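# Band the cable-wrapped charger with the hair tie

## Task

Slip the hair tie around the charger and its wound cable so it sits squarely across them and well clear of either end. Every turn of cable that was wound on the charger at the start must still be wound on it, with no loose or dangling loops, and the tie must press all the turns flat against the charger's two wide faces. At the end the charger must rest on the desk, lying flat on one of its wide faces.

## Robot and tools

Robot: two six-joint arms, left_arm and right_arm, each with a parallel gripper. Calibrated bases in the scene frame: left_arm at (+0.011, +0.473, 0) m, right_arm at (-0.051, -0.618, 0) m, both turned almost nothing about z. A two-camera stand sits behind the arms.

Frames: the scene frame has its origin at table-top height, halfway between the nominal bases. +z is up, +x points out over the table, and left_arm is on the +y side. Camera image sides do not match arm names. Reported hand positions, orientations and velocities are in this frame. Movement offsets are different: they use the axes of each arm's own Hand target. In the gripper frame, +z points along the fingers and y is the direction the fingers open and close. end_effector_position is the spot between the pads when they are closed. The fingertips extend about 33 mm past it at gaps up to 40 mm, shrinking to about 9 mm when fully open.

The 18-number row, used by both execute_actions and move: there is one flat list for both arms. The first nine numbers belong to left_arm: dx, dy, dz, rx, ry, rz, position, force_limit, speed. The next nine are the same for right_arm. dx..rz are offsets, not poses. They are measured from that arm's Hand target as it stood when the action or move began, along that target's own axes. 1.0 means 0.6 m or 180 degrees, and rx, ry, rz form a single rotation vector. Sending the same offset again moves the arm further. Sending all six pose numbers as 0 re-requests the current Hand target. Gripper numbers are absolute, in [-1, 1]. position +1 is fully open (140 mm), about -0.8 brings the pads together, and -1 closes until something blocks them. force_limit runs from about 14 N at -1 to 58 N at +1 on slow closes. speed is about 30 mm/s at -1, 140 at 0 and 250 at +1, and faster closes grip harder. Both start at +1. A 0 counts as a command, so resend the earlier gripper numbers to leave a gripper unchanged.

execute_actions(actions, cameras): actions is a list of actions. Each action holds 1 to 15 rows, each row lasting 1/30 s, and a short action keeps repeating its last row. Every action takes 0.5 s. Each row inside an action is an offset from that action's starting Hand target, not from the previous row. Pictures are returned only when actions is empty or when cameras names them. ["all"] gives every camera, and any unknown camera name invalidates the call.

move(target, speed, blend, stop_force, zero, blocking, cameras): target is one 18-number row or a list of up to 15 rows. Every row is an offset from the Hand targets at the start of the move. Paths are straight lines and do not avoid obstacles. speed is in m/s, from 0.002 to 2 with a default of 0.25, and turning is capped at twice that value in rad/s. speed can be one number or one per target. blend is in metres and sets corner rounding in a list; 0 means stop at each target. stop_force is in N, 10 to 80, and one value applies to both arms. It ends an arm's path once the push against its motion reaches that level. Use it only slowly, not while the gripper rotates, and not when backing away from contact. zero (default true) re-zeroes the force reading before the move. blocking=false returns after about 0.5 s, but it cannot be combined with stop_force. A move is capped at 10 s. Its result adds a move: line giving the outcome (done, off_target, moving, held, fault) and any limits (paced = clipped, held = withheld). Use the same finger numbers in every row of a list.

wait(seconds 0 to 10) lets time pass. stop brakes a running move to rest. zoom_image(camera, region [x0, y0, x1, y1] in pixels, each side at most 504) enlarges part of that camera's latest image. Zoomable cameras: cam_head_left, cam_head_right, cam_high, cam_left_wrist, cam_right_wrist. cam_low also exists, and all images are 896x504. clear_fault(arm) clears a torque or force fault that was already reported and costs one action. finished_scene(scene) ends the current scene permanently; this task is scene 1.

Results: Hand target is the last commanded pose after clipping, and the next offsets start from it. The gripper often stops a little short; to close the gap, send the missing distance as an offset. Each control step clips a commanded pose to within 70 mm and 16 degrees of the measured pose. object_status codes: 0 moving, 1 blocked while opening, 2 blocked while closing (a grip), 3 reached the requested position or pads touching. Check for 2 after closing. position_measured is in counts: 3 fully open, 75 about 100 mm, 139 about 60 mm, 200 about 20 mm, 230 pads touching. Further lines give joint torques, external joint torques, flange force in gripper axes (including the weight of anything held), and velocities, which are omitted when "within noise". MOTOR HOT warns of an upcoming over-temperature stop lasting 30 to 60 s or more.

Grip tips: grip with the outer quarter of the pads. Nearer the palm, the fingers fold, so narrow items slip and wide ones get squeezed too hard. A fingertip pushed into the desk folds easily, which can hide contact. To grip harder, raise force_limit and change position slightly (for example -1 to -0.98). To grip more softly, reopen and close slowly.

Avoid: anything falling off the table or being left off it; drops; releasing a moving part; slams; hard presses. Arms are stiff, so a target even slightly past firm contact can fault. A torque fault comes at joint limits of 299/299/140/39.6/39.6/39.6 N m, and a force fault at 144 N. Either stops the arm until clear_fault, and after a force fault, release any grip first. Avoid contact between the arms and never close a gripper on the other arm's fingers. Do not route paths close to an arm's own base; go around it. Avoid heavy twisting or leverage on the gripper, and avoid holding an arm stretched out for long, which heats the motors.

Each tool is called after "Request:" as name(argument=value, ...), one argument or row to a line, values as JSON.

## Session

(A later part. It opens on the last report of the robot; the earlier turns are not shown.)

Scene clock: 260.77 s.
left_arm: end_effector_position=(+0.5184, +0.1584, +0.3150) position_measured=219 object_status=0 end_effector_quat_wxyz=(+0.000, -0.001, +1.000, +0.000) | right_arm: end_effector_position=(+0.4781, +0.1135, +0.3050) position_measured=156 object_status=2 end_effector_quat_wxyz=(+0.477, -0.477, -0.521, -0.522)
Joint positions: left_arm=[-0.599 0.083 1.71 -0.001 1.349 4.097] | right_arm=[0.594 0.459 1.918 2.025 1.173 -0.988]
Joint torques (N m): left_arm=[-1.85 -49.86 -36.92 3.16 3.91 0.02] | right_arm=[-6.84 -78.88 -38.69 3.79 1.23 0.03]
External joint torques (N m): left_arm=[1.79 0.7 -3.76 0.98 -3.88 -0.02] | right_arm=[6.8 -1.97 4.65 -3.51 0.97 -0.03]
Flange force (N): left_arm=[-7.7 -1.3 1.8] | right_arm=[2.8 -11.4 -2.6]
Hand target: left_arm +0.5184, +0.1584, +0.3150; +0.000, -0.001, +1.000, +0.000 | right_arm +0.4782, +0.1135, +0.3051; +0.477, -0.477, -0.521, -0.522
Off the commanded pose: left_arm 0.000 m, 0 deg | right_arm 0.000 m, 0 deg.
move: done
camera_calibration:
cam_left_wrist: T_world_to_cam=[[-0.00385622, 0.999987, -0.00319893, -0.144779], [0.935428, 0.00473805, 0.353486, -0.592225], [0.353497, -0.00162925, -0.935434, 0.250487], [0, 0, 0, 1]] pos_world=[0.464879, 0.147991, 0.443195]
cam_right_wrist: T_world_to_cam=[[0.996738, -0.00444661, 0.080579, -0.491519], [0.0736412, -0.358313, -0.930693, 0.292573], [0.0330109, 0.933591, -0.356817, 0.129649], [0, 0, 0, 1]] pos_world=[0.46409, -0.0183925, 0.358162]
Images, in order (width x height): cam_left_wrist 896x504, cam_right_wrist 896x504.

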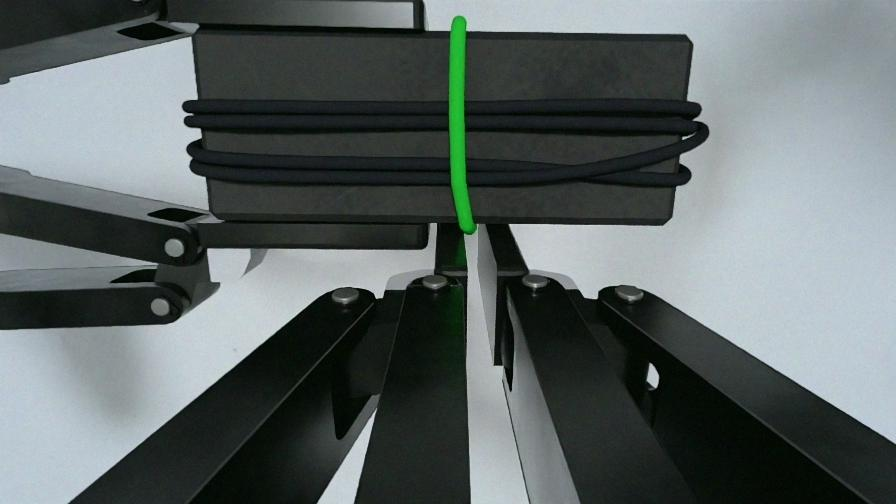

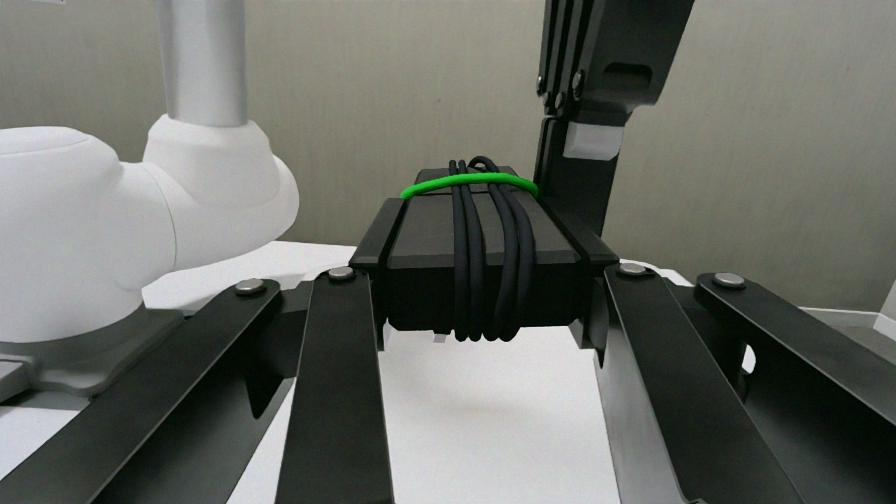

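Request:
move(
  target=[
    [-0.0333, 0, 0, 0,0,0, -0.72, 0, -1, 0,0,0,0,0,0, -1, 0.2, -1],
    [-0.0333, 0, -0.175, 0,0,0, -0.72, 0, -1, 0,0,0,0,0,0, -1, 0.2, -1],
    [0.064, 0.0393, -0.175, 0,0,0.5, -0.72, 0, -1, 0,0,0,0,0,0, -1, 0.2, -1],
    [0.064, 0.0393, -0.12, 0,0,0.5, 0.15, 0, 0, 0,0,0,0,0,0, -1, 0.2, -1],
  ],
  speed=[0.06,0.25,0.4,0.25],
  blend=[0.005,0.02,0.01,0],
  cameras=["cam_left_wrist","cam_right_wrist","cam_head_left"],
)

Scene clock: 265.50 s.
left_arm: end_effector_position=(+0.4800, +0.1819, +0.3870) position_measured=110 object_status=0 end_effector_quat_wxyz=(+0.000, +0.706, +0.708, -0.001) | right_arm: end_effector_position=(+0.4782, +0.1135, +0.3051) position_measured=156 object_status=2 end_effector_quat_wxyz=(+0.477, -0.477, -0.521, -0.522)
Joint positions: left_arm=[-0.604 -0.008 1.674 -0.001 1.476 5.663] | right_arm=[0.594 0.459 1.918 2.025 1.173 -0.988]
Joint torques (N m): left_arm=[-0.38 -39.75 -42.71 4.18 0.54 -0.06] | right_arm=[2.01 -79.27 -36.24 1.05 3.29 0.06]
External joint torques (N m): left_arm=[0.44 -1.13 1.17 0.12 -0.52 0.06] | right_arm=[-2.17 -1.77 2.08 -0.74 -1.08 -0.06]
Flange force (N): left_arm=[2.7 -2.6 2.7] | right_arm=[2.6 -2.6 -6.1]
Hand target: left_arm +0.4800, +0.1819, +0.3870; +0.000, +0.706, +0.708, -0.001 | right_arm +0.4782, +0.1135, +0.3051; +0.477, -0.477, -0.521, -0.522
Off the commanded pose: left_arm 0.000 m, 0 deg | right_arm 0.000 m, 0 deg.
move: done
camera_calibration:
cam_left_wrist: T_world_to_cam=[[0.999988, 0.00388546, -0.00311063, -0.468799], [0.00473647, -0.934901, 0.354876, 0.0352583], [-0.00152928, -0.354887, -0.934908, 0.5659], [0, 0, 0, 1]] pos_world=[0.469492, 0.235615, 0.515094]
cam_right_wrist: T_world_to_cam=[[0.996724, -0.00437621, 0.0807653, -0.491585], [0.0738403, -0.358313, -0.930677, 0.292568], [0.0330121, 0.933591, -0.356816, 0.129684], [0, 0, 0, 1]] pos_world=[0.46409, -0.0183925, 0.358262]
Images, in order (width x height): cam_head_left 896x504, cam_left_wrist 896x504, cam_right_wrist 896x504.

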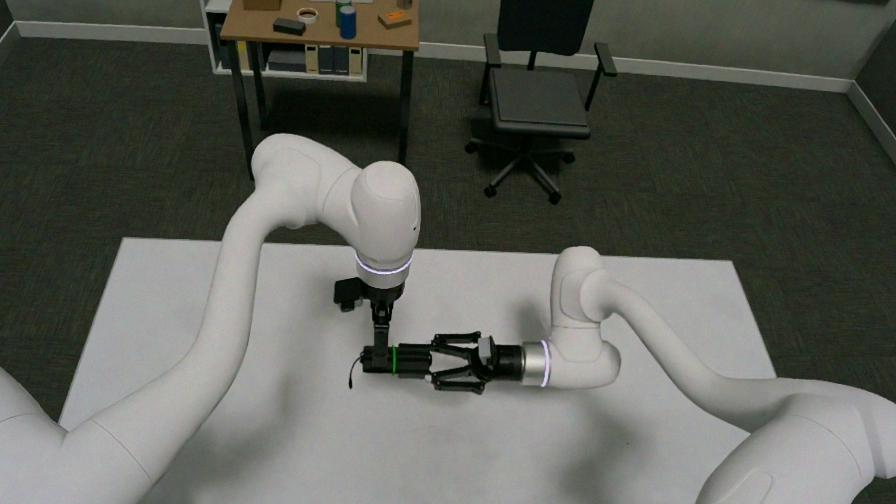

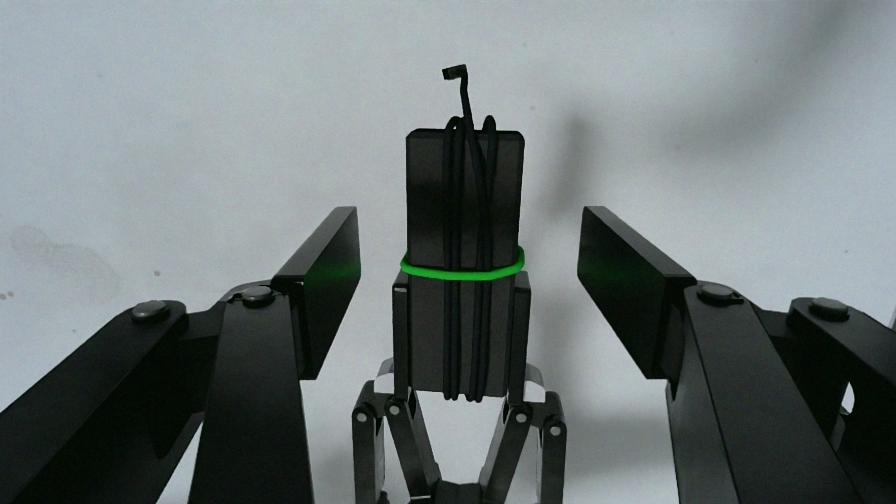

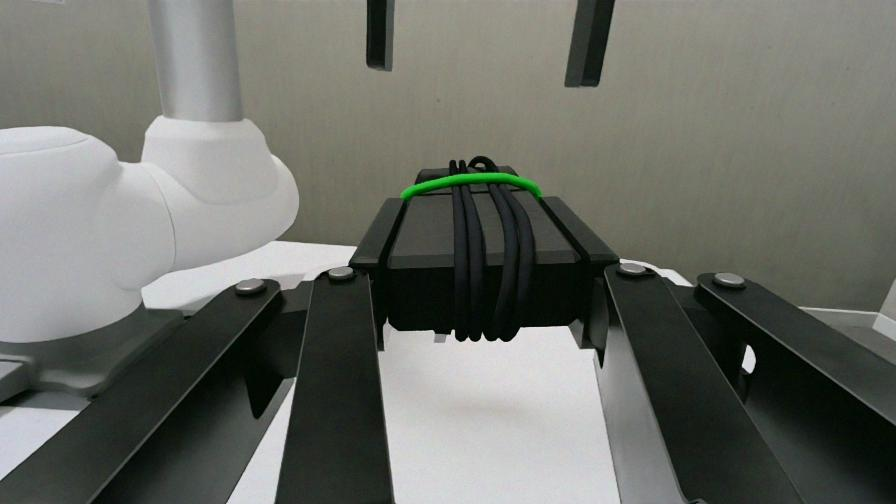

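Request:
zoom_image(
  camera="cam_left_wrist",
  region=[340, 50, 600, 410],
)

Scaled by 1.400 from the camera's 896x504 image, which has a finer 1280x720 frame.

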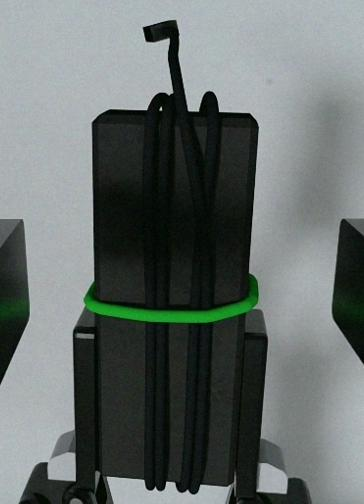

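Request:
move(
  target=[
    [0, 0, 0.0967, 0,0,0, 0.15, 0, 0, 0,0,0,0,0,0, -1, 0.2, -1],
    [0, 0, 0.0967, 0,0,0, -1, 1, -1, 0,0,0,0,0,0, -1, 0.2, -1],
  ],
  speed=0.15,
  cameras=["cam_left_wrist","cam_right_wrist"],
)

Scene clock: 268.47 s.
left_arm: end_effector_position=(+0.4800, +0.1819, +0.3290) position_measured=156 object_status=0 end_effector_quat_wxyz=(+0.000, +0.706, +0.708, -0.001) | right_arm: end_effector_position=(+0.4782, +0.1135, +0.3051) position_measured=156 object_status=2 end_effector_quat_wxyz=(+0.477, -0.477, -0.521, -0.522)
Joint positions: left_arm=[-0.604 0.006 1.765 -0.001 1.371 5.663] | right_arm=[0.594 0.459 1.918 2.025 1.173 -0.988]
Joint torques (N m): left_arm=[1.21 -35.16 -38.89 4.84 -0.54 -0.34] | right_arm=[4.85 -86.48 -39.55 1.81 6.39 -0.01]
External joint torques (N m): left_arm=[-1.28 -5.97 -1.95 -0.61 0.55 0.34] | right_arm=[-4.85 5.55 5.49 -1.53 -4.17 0.01]
Flange force (N): left_arm=[2.0 -6.5 -5.9] | right_arm=[-5.4 0.5 -6.0]
Hand target: left_arm +0.4800, +0.1819, +0.3290; +0.000, +0.706, +0.708, -0.001 | right_arm +0.4782, +0.1135, +0.3051; +0.477, -0.477, -0.521, -0.522
Off the commanded pose: left_arm 0.000 m, 0 deg | right_arm 0.000 m, 0 deg.
move: done
camera_calibration:
cam_left_wrist: T_world_to_cam=[[0.999988, 0.00388546, -0.00311063, -0.468979], [0.00473647, -0.934901, 0.354876, 0.0558411], [-0.00152928, -0.354887, -0.934908, 0.511675], [0, 0, 0, 1]] pos_world=[0.469492, 0.235615, 0.457094]
cam_right_wrist: T_world_to_cam=[[0.996731, -0.00441147, 0.080672, -0.491556], [0.0737406, -0.358313, -0.930685, 0.292617], [0.0330115, 0.933591, -0.356816, 0.129685], [0, 0, 0, 1]] pos_world=[0.46409, -0.0183925, 0.358262]
Images, in order (width x height): cam_left_wrist 896x504, cam_right_wrist 896x504.

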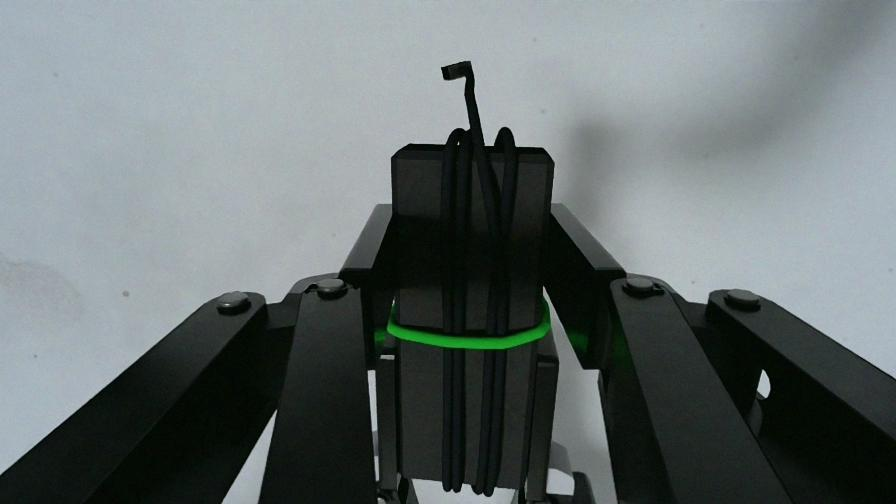

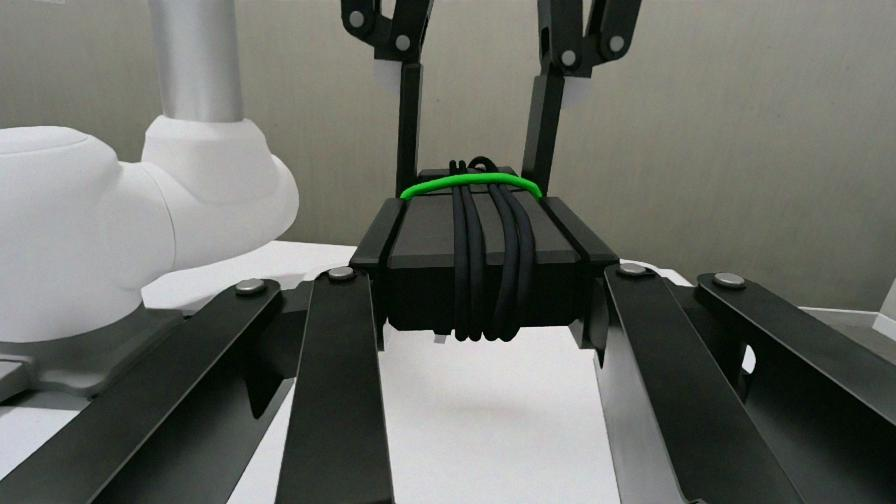

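Request:
wait(
  seconds=0.4,
)

Request:
move(
  target=[0, 0, 0, 0,0,0, -1, 1, -1, 0,0,0,0,0,0, -0.05, 0.3, -1],
  cameras=["cam_right_wrist"],
)

Scene clock: 269.07 s.
left_arm: end_effector_position=(+0.4800, +0.1819, +0.3290) position_measured=156 object_status=2 end_effector_quat_wxyz=(+0.000, +0.706, +0.708, -0.001) | right_arm: end_effector_position=(+0.4782, +0.1135, +0.3051) position_measured=156 object_status=2 end_effector_quat_wxyz=(+0.477, -0.477, -0.521, -0.522)
Joint positions: left_arm=[-0.604 0.006 1.765 -0.001 1.371 5.663] | right_arm=[0.594 0.459 1.918 2.025 1.173 -0.988]
Joint torques (N m): left_arm=[0.58 -35.55 -39.21 4.79 -0.61 -0.32] | right_arm=[4.47 -86.75 -39.44 1.81 6.36 -0.05]
External joint torques (N m): left_arm=[-0.49 -6.48 -1.79 -0.54 0.64 0.32] | right_arm=[-4.47 5.77 5.33 -1.52 -4.15 0.05]
Flange force (N): left_arm=[3.8 -6.6 -5.9] | right_arm=[-5.5 0.7 -5.2]
Hand target: left_arm +0.4800, +0.1819, +0.3290; +0.000, +0.706, +0.708, -0.001 | right_arm +0.4782, +0.1135, +0.3051; +0.477, -0.477, -0.521, -0.522
Tool commands: left_gripper/position=-1.0 left_gripper/force_limit=+1.0 left_gripper/speed=-1.0 right_gripper/position=-1.0 right_gripper/force_limit=+0.2 right_gripper/speed=-1.0
Off the commanded pose: left_arm 0.000 m, 0 deg | right_arm 0.000 m, 0 deg.
wait: 0.40 s; at rest from the start

Scene clock: 269.77 s.
left_arm: end_effector_position=(+0.4800, +0.1819, +0.3289) position_measured=156 object_status=2 end_effector_quat_wxyz=(+0.000, +0.706, +0.708, -0.001) | right_arm: end_effector_position=(+0.4782, +0.1135, +0.3051) position_measured=135 object_status=0 end_effector_quat_wxyz=(+0.477, -0.477, -0.521, -0.522)
Joint positions: left_arm=[-0.604 0.006 1.765 -0.001 1.371 5.663] | right_arm=[0.594 0.459 1.918 2.025 1.173 -0.988]
Joint torques (N m): left_arm=[-0.98 -42.07 -43.21 4.05 0.49 -0.03] | right_arm=[1.98 -77.18 -34.61 0.42 2.47 0.06]
External joint torques (N m): left_arm=[0.98 0.35 2.25 0.2 -0.47 0.03] | right_arm=[-1.97 -3.86 0.5 -0.14 -0.26 -0.06]
Flange force (N): left_arm=[3.1 -1.6 4.3] | right_arm=[5.0 -2.4 -5.7]
Hand target: left_arm +0.4800, +0.1819, +0.3290; +0.000, +0.706, +0.708, -0.001 | right_arm +0.4782, +0.1135, +0.3051; +0.477, -0.477, -0.521, -0.522
Off the commanded pose: left_arm 0.000 m, 0 deg | right_arm 0.000 m, 0 deg.
move: done
camera_calibration:
cam_right_wrist: T_world_to_cam=[[0.996727, -0.00429051, 0.0807322, -0.491573], [0.0738444, -0.358186, -0.930725, 0.292585], [0.0329105, 0.93364, -0.356697, 0.12969], [0, 0, 0, 1]] pos_world=[0.46409, -0.0183928, 0.358262]
Images, in order (width x height): cam_right_wrist 896x504.

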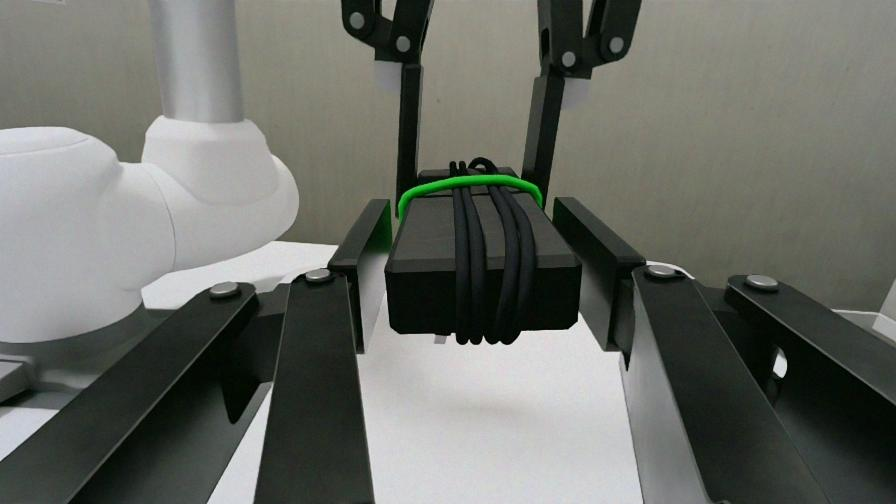

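Request:
move(
  target=[
    [0, 0, 0, 0,0,0, -1, 1, -1, 0,0,-0.2,0,0,0, -0.05, 0.3, -1],
    [0, 0, 0.348, 0,0,0, -1, 1, -1, 0,0,-0.44,0,0,0, -0.05, 0.3, -1],
  ],
  speed=[0.15,0.25],
  blend=[0.02,0],
  cameras=["all"],
)

Scene clock: 272.53 s.
left_arm: end_effector_position=(+0.4798, +0.1817, +0.1202) position_measured=156 object_status=2 end_effector_quat_wxyz=(+0.000, +0.706, +0.708, -0.001) | right_arm: end_effector_position=(+0.4780, -0.1505, +0.3049) position_measured=135 object_status=3 end_effector_quat_wxyz=(+0.477, -0.477, -0.521, -0.522)
Joint positions: left_arm=[-0.605 0.143 2.023 -0.001 0.976 5.663] | right_arm=[0.186 0.321 2.146 1.718 1.455 -0.992]
Joint torques (N m): left_arm=[-0.8 -48.57 -36.65 3.4 0.36 -0.06] | right_arm=[2.27 -60.99 -31.12 1.58 2.53 0.07]
External joint torques (N m): left_arm=[0.85 -1.14 1.96 0.19 -0.34 0.06] | right_arm=[-2.34 -2.97 0.37 -0.24 -0.32 -0.06]
Flange force (N): left_arm=[4.1 -3.5 1.4] | right_arm=[4.6 -2.9 -5.2]
Hand target: left_arm +0.4798, +0.1817, +0.1202; +0.000, +0.706, +0.708, -0.001 | right_arm +0.4780, -0.1505, +0.3049; +0.477, -0.477, -0.521, -0.522
Off the commanded pose: left_arm 0.000 m, 0 deg | right_arm 0.000 m, 0 deg.
move: done
camera_calibration:
cam_left_wrist: T_world_to_cam=[[0.999988, 0.00388546, -0.00311063, -0.469428], [0.00473647, -0.934901, 0.354876, 0.129753], [-0.00152928, -0.354887, -0.934908, 0.316395], [0, 0, 0, 1]] pos_world=[0.469292, 0.235415, 0.248294]
cam_right_wrist: T_world_to_cam=[[0.996727, -0.00428305, 0.08073, -0.492487], [0.0738408, -0.358306, -0.930679, 0.197804], [0.0329122, 0.933594, -0.356817, 0.376135], [0, 0, 0, 1]] pos_world=[0.46389, -0.282393, 0.358062]

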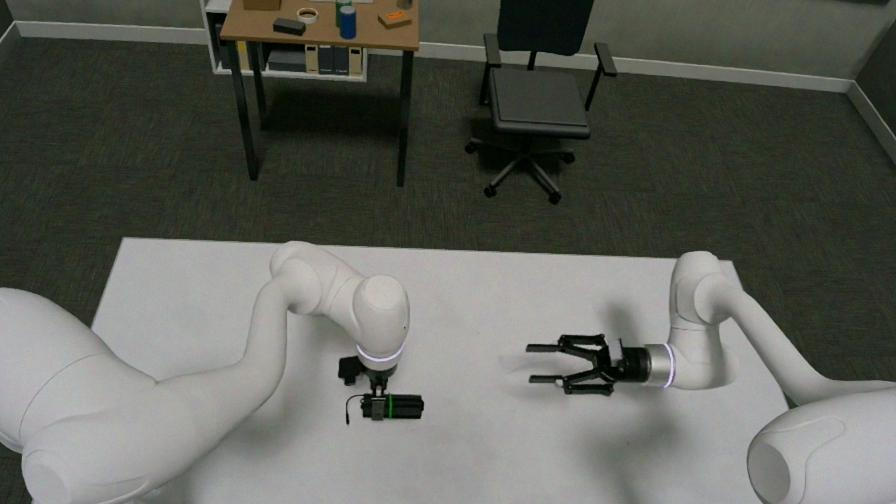

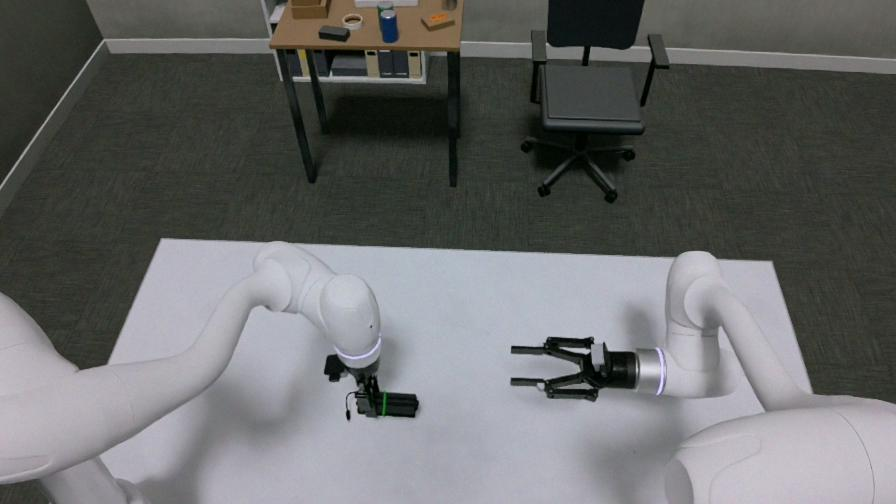

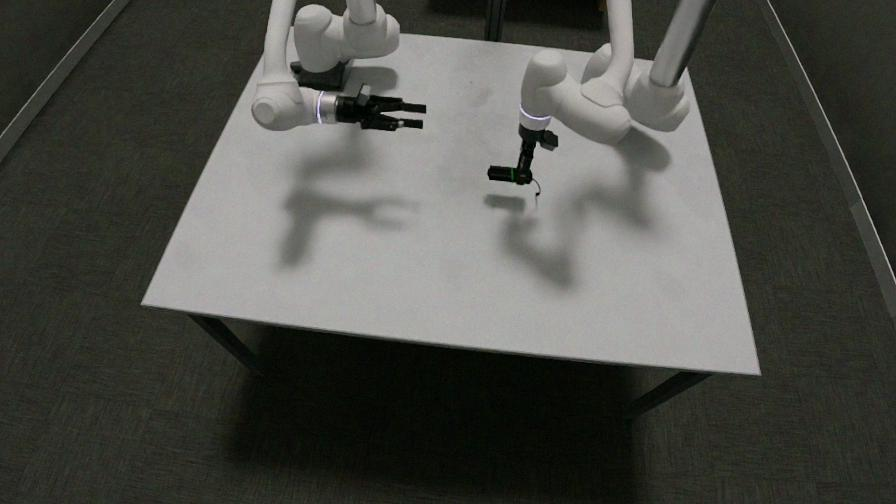

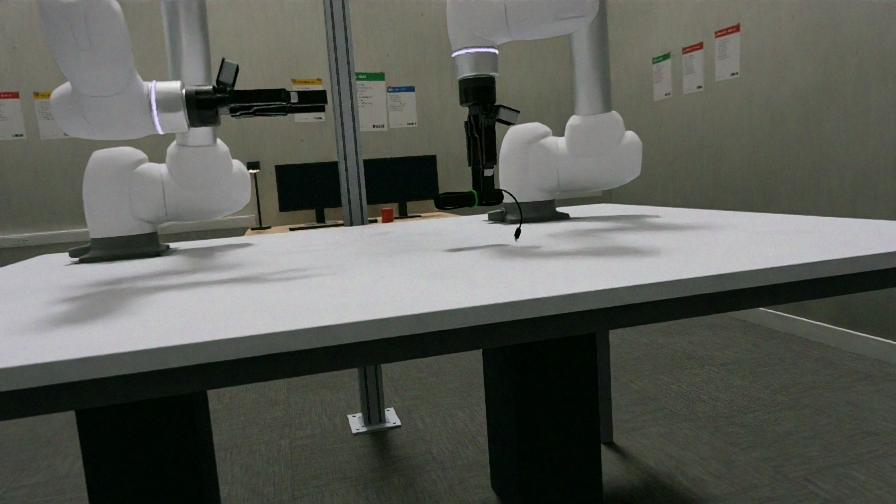

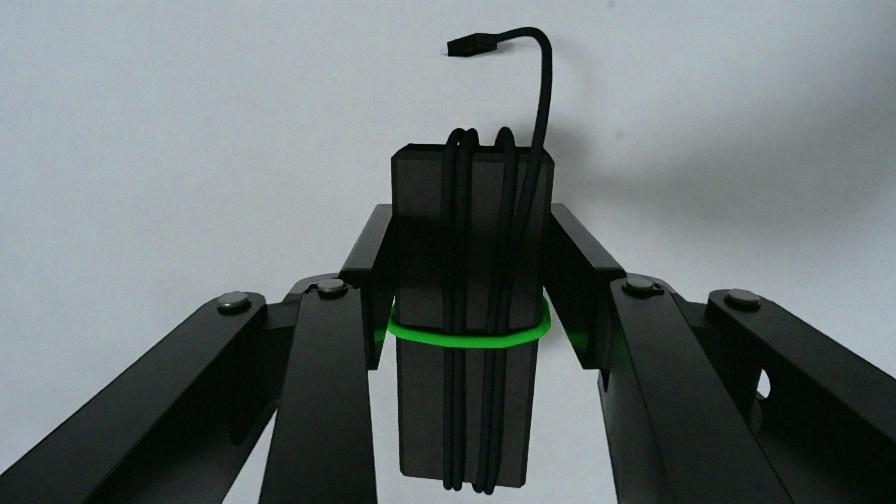

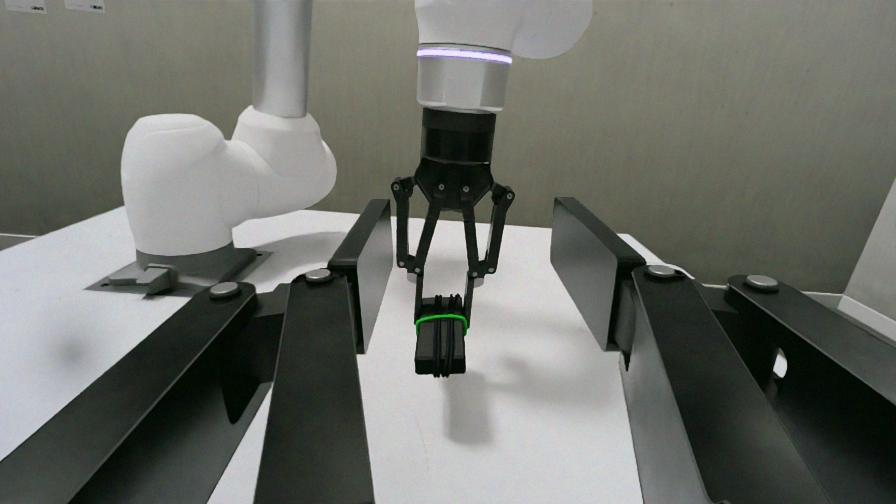

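Request:
move(
  target=[
    [-0.15, 0, 0.1117, 0,0,0, -1, 1, -1, 0,0,0,0,0,0, -0.05, 0.3, -1],
  ],
  speed=0.1,
  cameras=["cam_left_wrist","cam_low","cam_right_wrist"],
)

Request:
zoom_image(
  camera="cam_low",
  region=[380, 150, 580, 270],
)

Scene clock: 274.43 s.
left_arm: end_effector_position=(+0.4800, +0.0917, +0.0533) position_measured=156 object_status=2 end_effector_quat_wxyz=(+0.000, +0.706, +0.708, -0.001) | right_arm: end_effector_position=(+0.4780, -0.1505, +0.3049) position_measured=135 object_status=3 end_effector_quat_wxyz=(+0.477, -0.477, -0.521, -0.522)
Joint positions: left_arm=[-0.726 0.29 1.983 -0.002 0.869 5.542] | right_arm=[0.186 0.32 2.146 1.718 1.455 -0.992]
Joint torques (N m): left_arm=[0.53 -63.11 -33.74 3.03 0.49 -0.13] | right_arm=[1.68 -60.71 -31.25 1.49 2.49 0.03]
External joint torques (N m): left_arm=[-0.49 1.74 1.92 0.27 -0.46 0.13] | right_arm=[-1.65 -3.39 0.5 -0.16 -0.27 -0.02]
Flange force (N): left_arm=[0.6 -1.6 4.3] | right_arm=[5.3 -3.8 -4.1]
Hand target: left_arm +0.4801, +0.0917, +0.0532; +0.000, +0.706, +0.708, -0.001 | right_arm +0.4780, -0.1505, +0.3049; +0.477, -0.477, -0.521, -0.522
Off the commanded pose: left_arm 0.000 m, 0 deg | right_arm 0.000 m, 0 deg.
move: done
camera_calibration:
cam_left_wrist: T_world_to_cam=[[0.999987, 0.00407328, -0.00317902, -0.469601], [0.00493653, -0.934855, 0.354996, 0.0692286], [-0.00152592, -0.355007, -0.934862, 0.221918], [0, 0, 0, 1]] pos_world=[0.469591, 0.145414, 0.181394]
cam_right_wrist: T_world_to_cam=[[0.996724, -0.00437621, 0.0807653, -0.492525], [0.0738403, -0.358313, -0.930677, 0.197801], [0.0330121, 0.933591, -0.356816, 0.376088], [0, 0, 0, 1]] pos_world=[0.46389, -0.282393, 0.358062]
Images, in order (width x height): cam_low 896x504, cam_left_wrist 896x504, cam_right_wrist 896x504.

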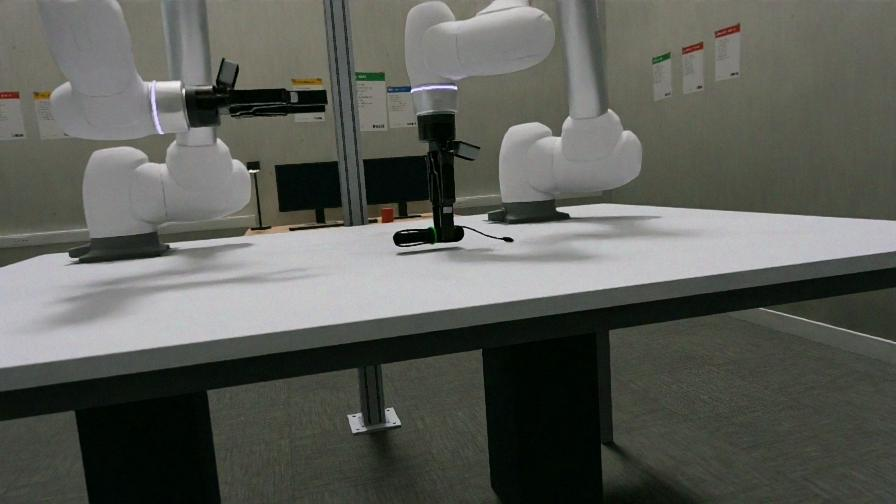

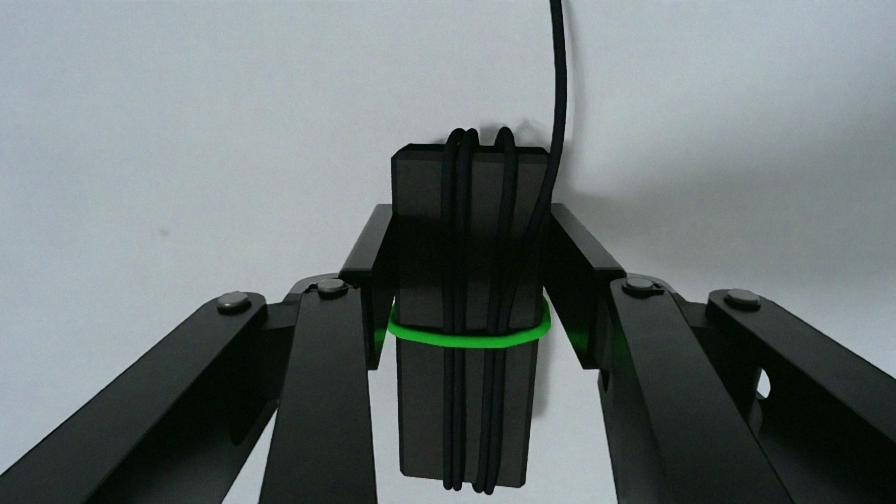

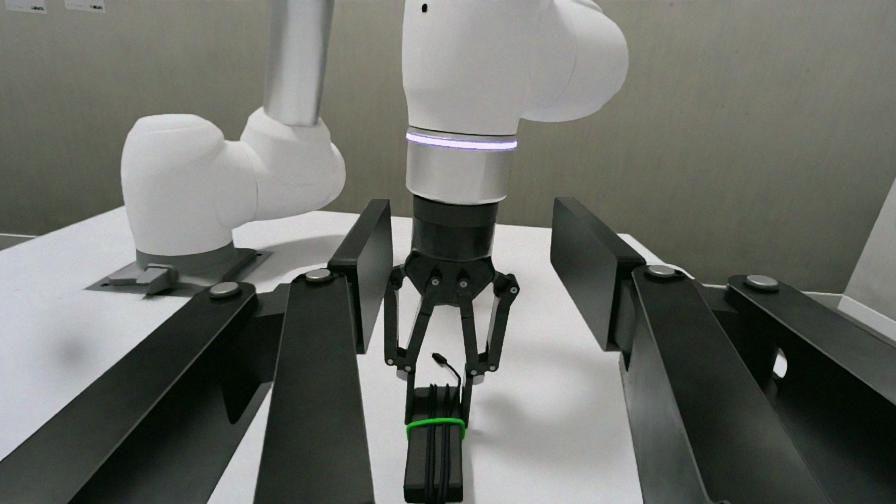

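Scaled by 2.520 from the camera's 896x504 image, which has a finer 1280x720 frame.

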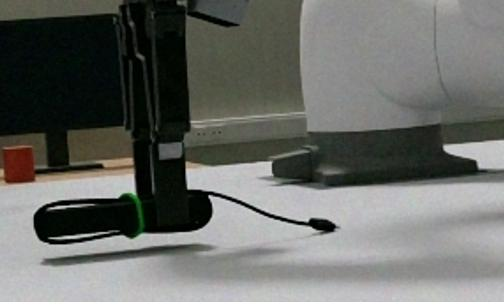

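Request:
move(
  target=[
    [-0.0245, 0.0333, 0.0118, 0,0,0, -1, 1, -1, 0,0,0,0,0,0, -0.05, 0.3, -1],
    [-0.0245, 0.0333, 0.0178, 0,0,0, -1, 1, -1, 0,0,0,0,0,0, -0.05, 0.3, -1],
  ],
  speed=[0.06,0.02],
  cameras=["cam_left_wrist","cam_low","cam_right_wrist"],
)

Request:
zoom_image(
  camera="cam_low",
  region=[380, 150, 580, 270],
)

Scene clock: 276.20 s.
left_arm: end_effector_position=(+0.5001, +0.0770, +0.0426) position_measured=156 object_status=2 end_effector_quat_wxyz=(+0.000, +0.706, +0.708, +0.000) | right_arm: end_effector_position=(+0.4780, -0.1505, +0.3049) position_measured=135 object_status=3 end_effector_quat_wxyz=(+0.477, -0.477, -0.521, -0.522)
Joint positions: left_arm=[-0.721 0.335 1.943 -0.001 0.864 5.546] | right_arm=[0.186 0.32 2.146 1.718 1.455 -0.992]
Joint torques (N m): left_arm=[-0.69 -67.06 -33.88 2.97 0.16 -0.09] | right_arm=[2.05 -60.97 -31.21 1.5 2.5 0.1]
External joint torques (N m): left_arm=[0.65 2.02 2.3 0.29 -0.13 0.09] | right_arm=[-2.1 -3.08 0.39 -0.16 -0.29 -0.1]
Flange force (N): left_arm=[2.1 -0.7 4.1] | right_arm=[4.6 -3.2 -4.8]
Hand target: left_arm +0.5001, +0.0770, +0.0426; +0.000, +0.706, +0.708, -0.001 | right_arm +0.4780, -0.1505, +0.3049; +0.477, -0.477, -0.521, -0.522
Off the commanded pose: left_arm 0.000 m, 0 deg | right_arm 0.000 m, 0 deg.
move: done
camera_calibration:
cam_left_wrist: T_world_to_cam=[[0.999988, 0.00388546, -0.00311063, -0.489562], [0.00473647, -0.934901, 0.354876, 0.0593114], [-0.00152928, -0.354887, -0.934908, 0.206721], [0, 0, 0, 1]] pos_world=[0.489592, 0.130715, 0.170694]
cam_right_wrist: T_world_to_cam=[[0.996724, -0.00437621, 0.0807653, -0.492525], [0.0738403, -0.358313, -0.930677, 0.197801], [0.0330121, 0.933591, -0.356816, 0.376088], [0, 0, 0, 1]] pos_world=[0.46389, -0.282393, 0.358062]
Images, in order (width x height): cam_low 896x504, cam_left_wrist 896x504, cam_right_wrist 896x504.

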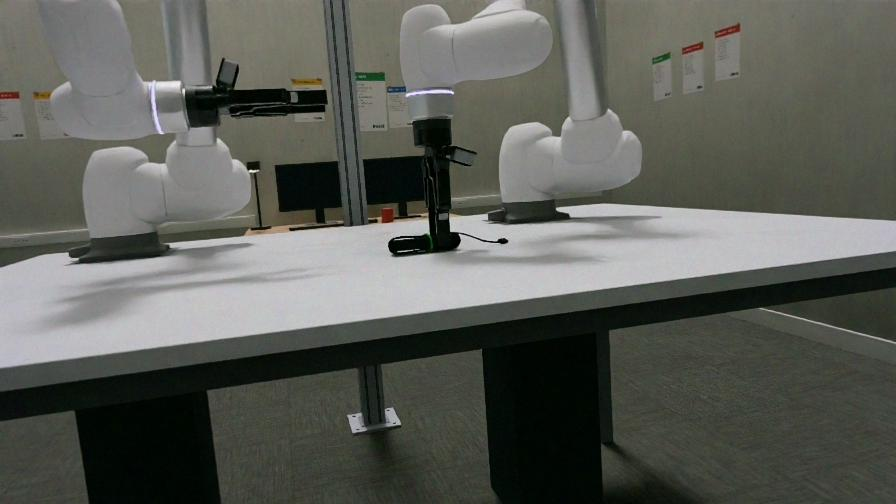

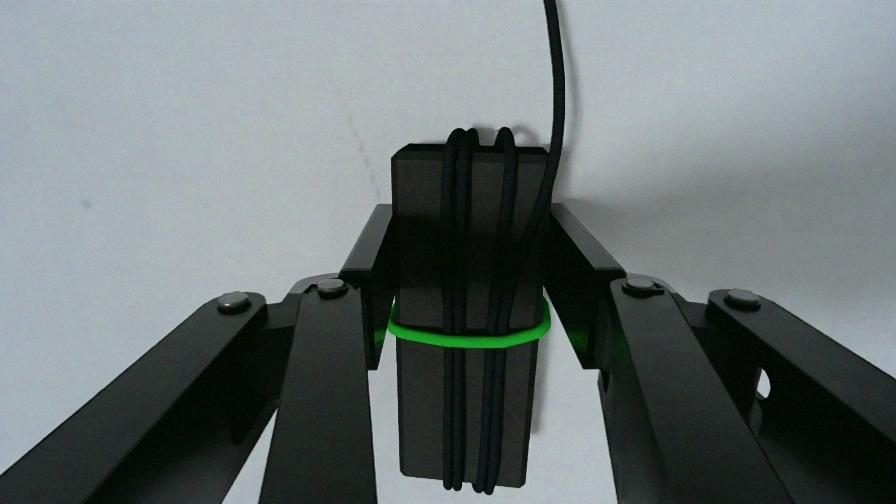

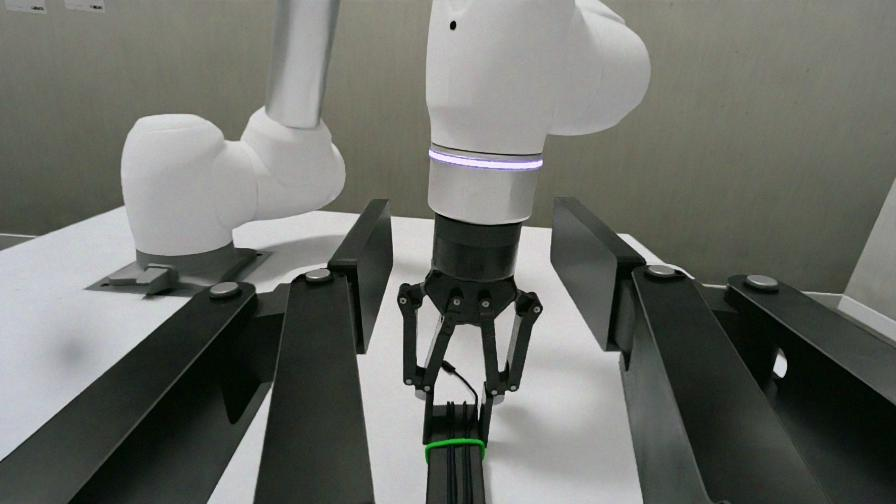

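Scaled by 2.520 from the camera's 896x504 image, which has a finer 1280x720 frame.

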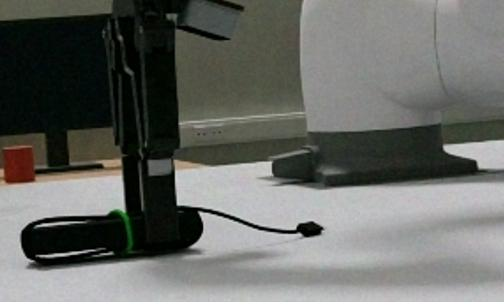

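Request:
move(
  target=[0, 0, 0.0093, 0,0,0, -1, 1, -1, 0,0,0,0,0,0, -0.05, 0.3, -1],
  speed=0.01,
  stop_force=10,
  cameras=["cam_left_wrist","cam_low"],
)

Request:
zoom_image(
  camera="cam_low",
  region=[380, 210, 520, 270],
)

Scene clock: 277.33 s.
left_arm: end_effector_position=(+0.5001, +0.0770, +0.0403) position_measured=156 object_status=2 end_effector_quat_wxyz=(+0.000, +0.706, +0.708, +0.000) | right_arm: end_effector_position=(+0.4780, -0.1505, +0.3049) position_measured=135 object_status=3 end_effector_quat_wxyz=(+0.477, -0.477, -0.521, -0.522)
Joint positions: left_arm=[-0.721 0.337 1.944 -0.001 0.86 5.546] | right_arm=[0.186 0.32 2.146 1.718 1.455 -0.992]
Joint torques (N m): left_arm=[-0.16 -57.72 -27.42 3.33 0.26 -0.03] | right_arm=[1.8 -60.72 -31.2 1.53 2.48 0.07]
External joint torques (N m): left_arm=[0.08 -7.56 -4.09 -0.07 -0.24 0.03] | right_arm=[-1.72 -3.42 0.45 -0.2 -0.26 -0.07]
Flange force (N): left_arm=[1.5 -1.5 -10.9] | right_arm=[5.2 -3.8 -4.3]
Hand target: left_arm +0.5001, +0.0770, +0.0403; +0.000, +0.706, +0.708, +0.000 (not the last commanded pose) | right_arm +0.4780, -0.1505, +0.3049; +0.477, -0.477, -0.521, -0.522
Off the commanded pose: left_arm 0.003 m, 0 deg | right_arm 0.000 m, 0 deg.
move: contact (left_arm)
camera_calibration:
cam_left_wrist: T_world_to_cam=[[0.999988, 0.0039191, -0.00301706, -0.48959], [0.00473484, -0.934868, 0.354965, 0.0601088], [-0.00142941, -0.354975, -0.934875, 0.204527], [0, 0, 0, 1]] pos_world=[0.489592, 0.130714, 0.168394]
Images, in order (width x height): cam_low 896x504, cam_left_wrist 896x504.

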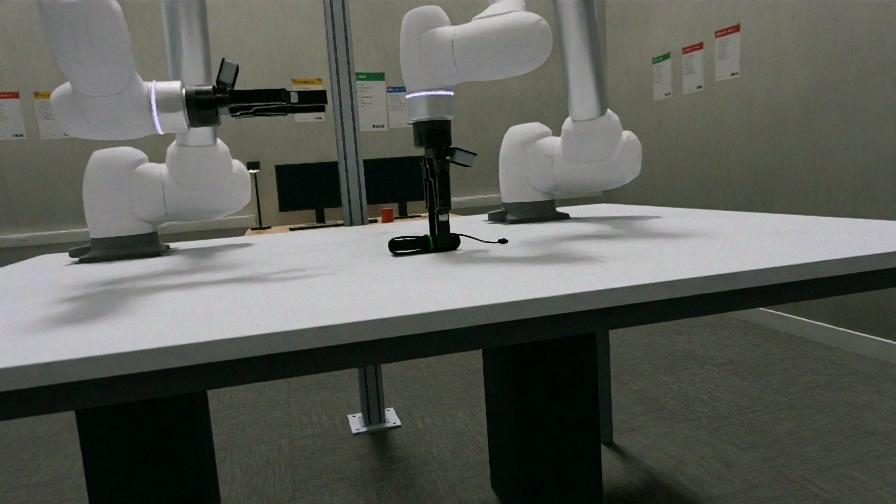

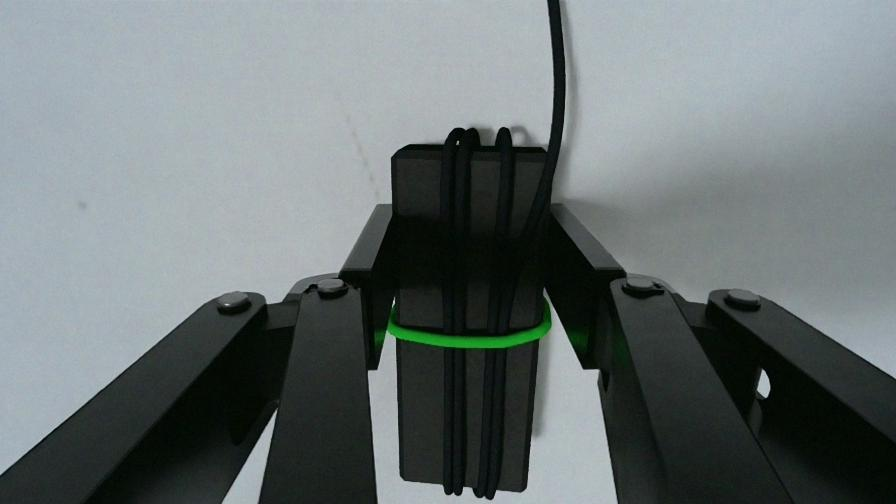

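Scaled by 3.600 from the camera's 896x504 image, which has a finer 1280x720 frame.

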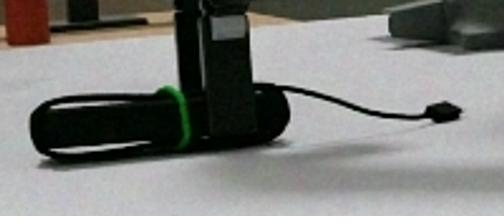

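Request:
move(
  target=[
    [0, 0, -0.001, 0,0,0, -0.1, 0.5, -1, 0,0,0,0,0,0, -0.05, 0.3, -1],
    [0, 0, -0.133, 0,0,0, -0.1, 0.5, -1, 0,0,0,0,0,0, -0.05, 0.3, -1],
  ],
  speed=[0.05,0.15],
  cameras=["cam_left_wrist","cam_low","cam_right_wrist"],
)

Request:
zoom_image(
  camera="cam_low",
  region=[380, 210, 520, 270],
)

Request:
zoom_image(
  camera="cam_left_wrist",
  region=[380, 50, 580, 380],
)

Scene clock: 279.27 s.
left_arm: end_effector_position=(+0.5002, +0.0771, +0.1201) position_measured=141 object_status=3 end_effector_quat_wxyz=(+0.000, +0.706, +0.708, +0.000) | right_arm: end_effector_position=(+0.4780, -0.1505, +0.3049) position_measured=135 object_status=3 end_effector_quat_wxyz=(+0.477, -0.477, -0.521, -0.522)
Joint positions: left_arm=[-0.721 0.256 1.881 -0.001 1.005 5.546] | right_arm=[0.186 0.32 2.146 1.718 1.455 -0.992]
Joint torques (N m): left_arm=[-0.95 -60.94 -36.05 3.53 0.48 0] | right_arm=[1.67 -60.69 -31.16 1.49 2.49 0.06]
External joint torques (N m): left_arm=[0.92 -0.3 0.9 0.12 -0.45 0] | right_arm=[-1.66 -3.25 0.51 -0.17 -0.27 -0.06]
Flange force (N): left_arm=[2.6 -0.9 1.4] | right_arm=[5.0 -3.7 -4.1]
Hand target: left_arm +0.5002, +0.0771, +0.1201; +0.000, +0.706, +0.708, +0.000 | right_arm +0.4780, -0.1505, +0.3049; +0.477, -0.477, -0.521, -0.522
Off the commanded pose: left_arm 0.000 m, 0 deg | right_arm 0.000 m, 0 deg.
move: done
camera_calibration:
cam_left_wrist: T_world_to_cam=[[0.999988, 0.00382543, -0.00298259, -0.489447], [0.0046349, -0.934902, 0.354877, 0.0319514], [-0.00143087, -0.354886, -0.934908, 0.279163], [0, 0, 0, 1]] pos_world=[0.489692, 0.130815, 0.248194]
cam_right_wrist: T_world_to_cam=[[0.996724, -0.00437621, 0.0807653, -0.492525], [0.0738403, -0.358313, -0.930677, 0.197801], [0.0330121, 0.933591, -0.356816, 0.376088], [0, 0, 0, 1]] pos_world=[0.46389, -0.282393, 0.358062]
Images, in order (width x height): cam_low 896x504, cam_left_wrist 896x504, cam_right_wrist 896x504.

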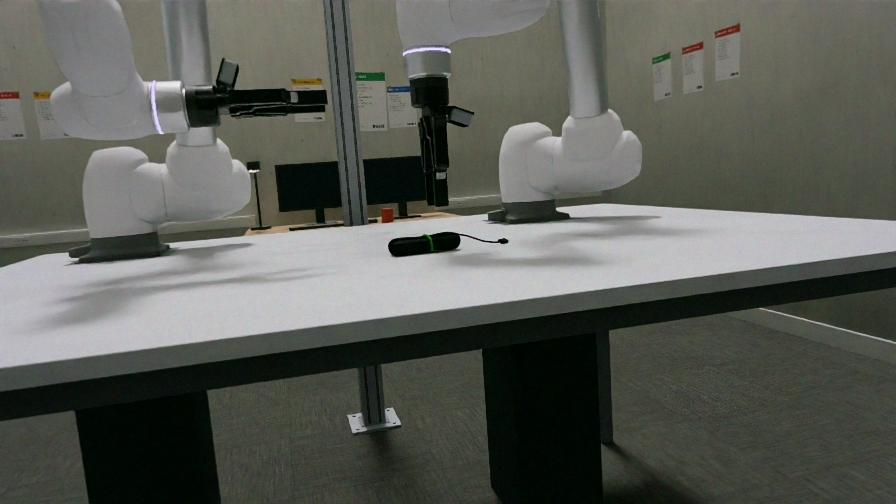

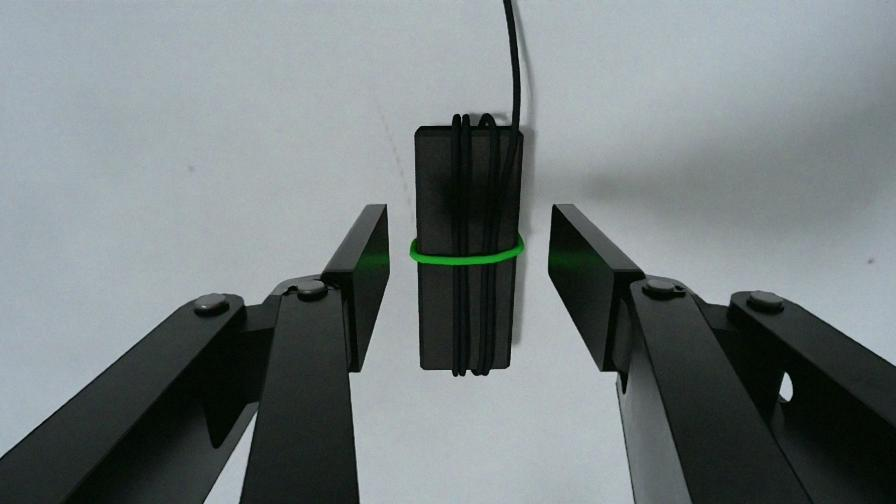

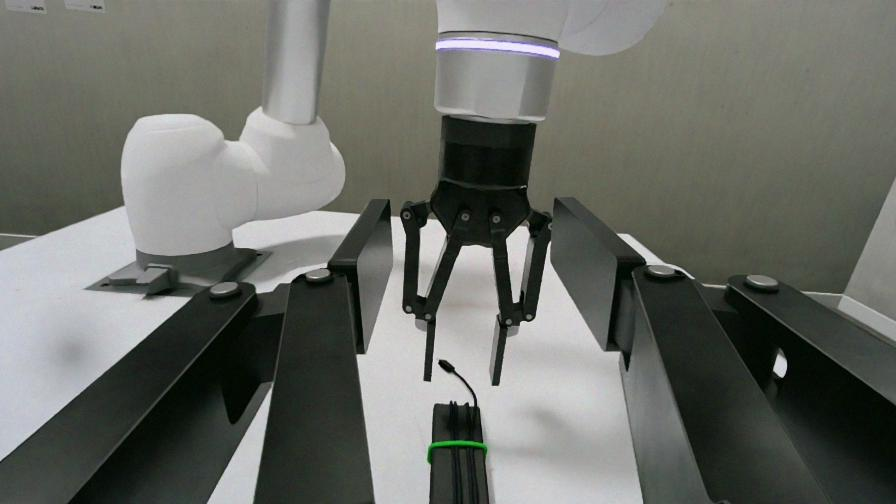

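Scaled by 3.600 from the camera's 896x504 image, which has a finer 1280x720 frame.

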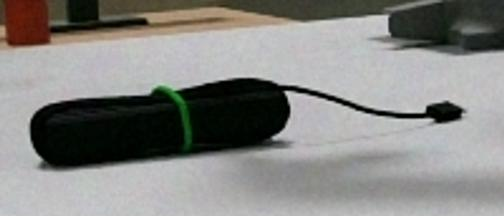

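Scaled by 1.527 from the camera's 896x504 image, which has a finer 1280x720 frame.

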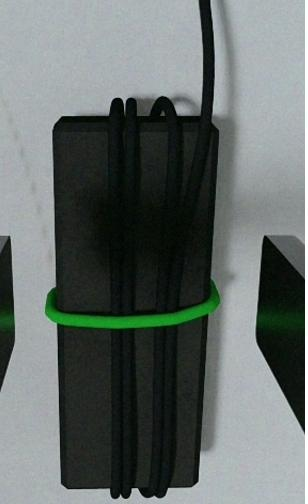

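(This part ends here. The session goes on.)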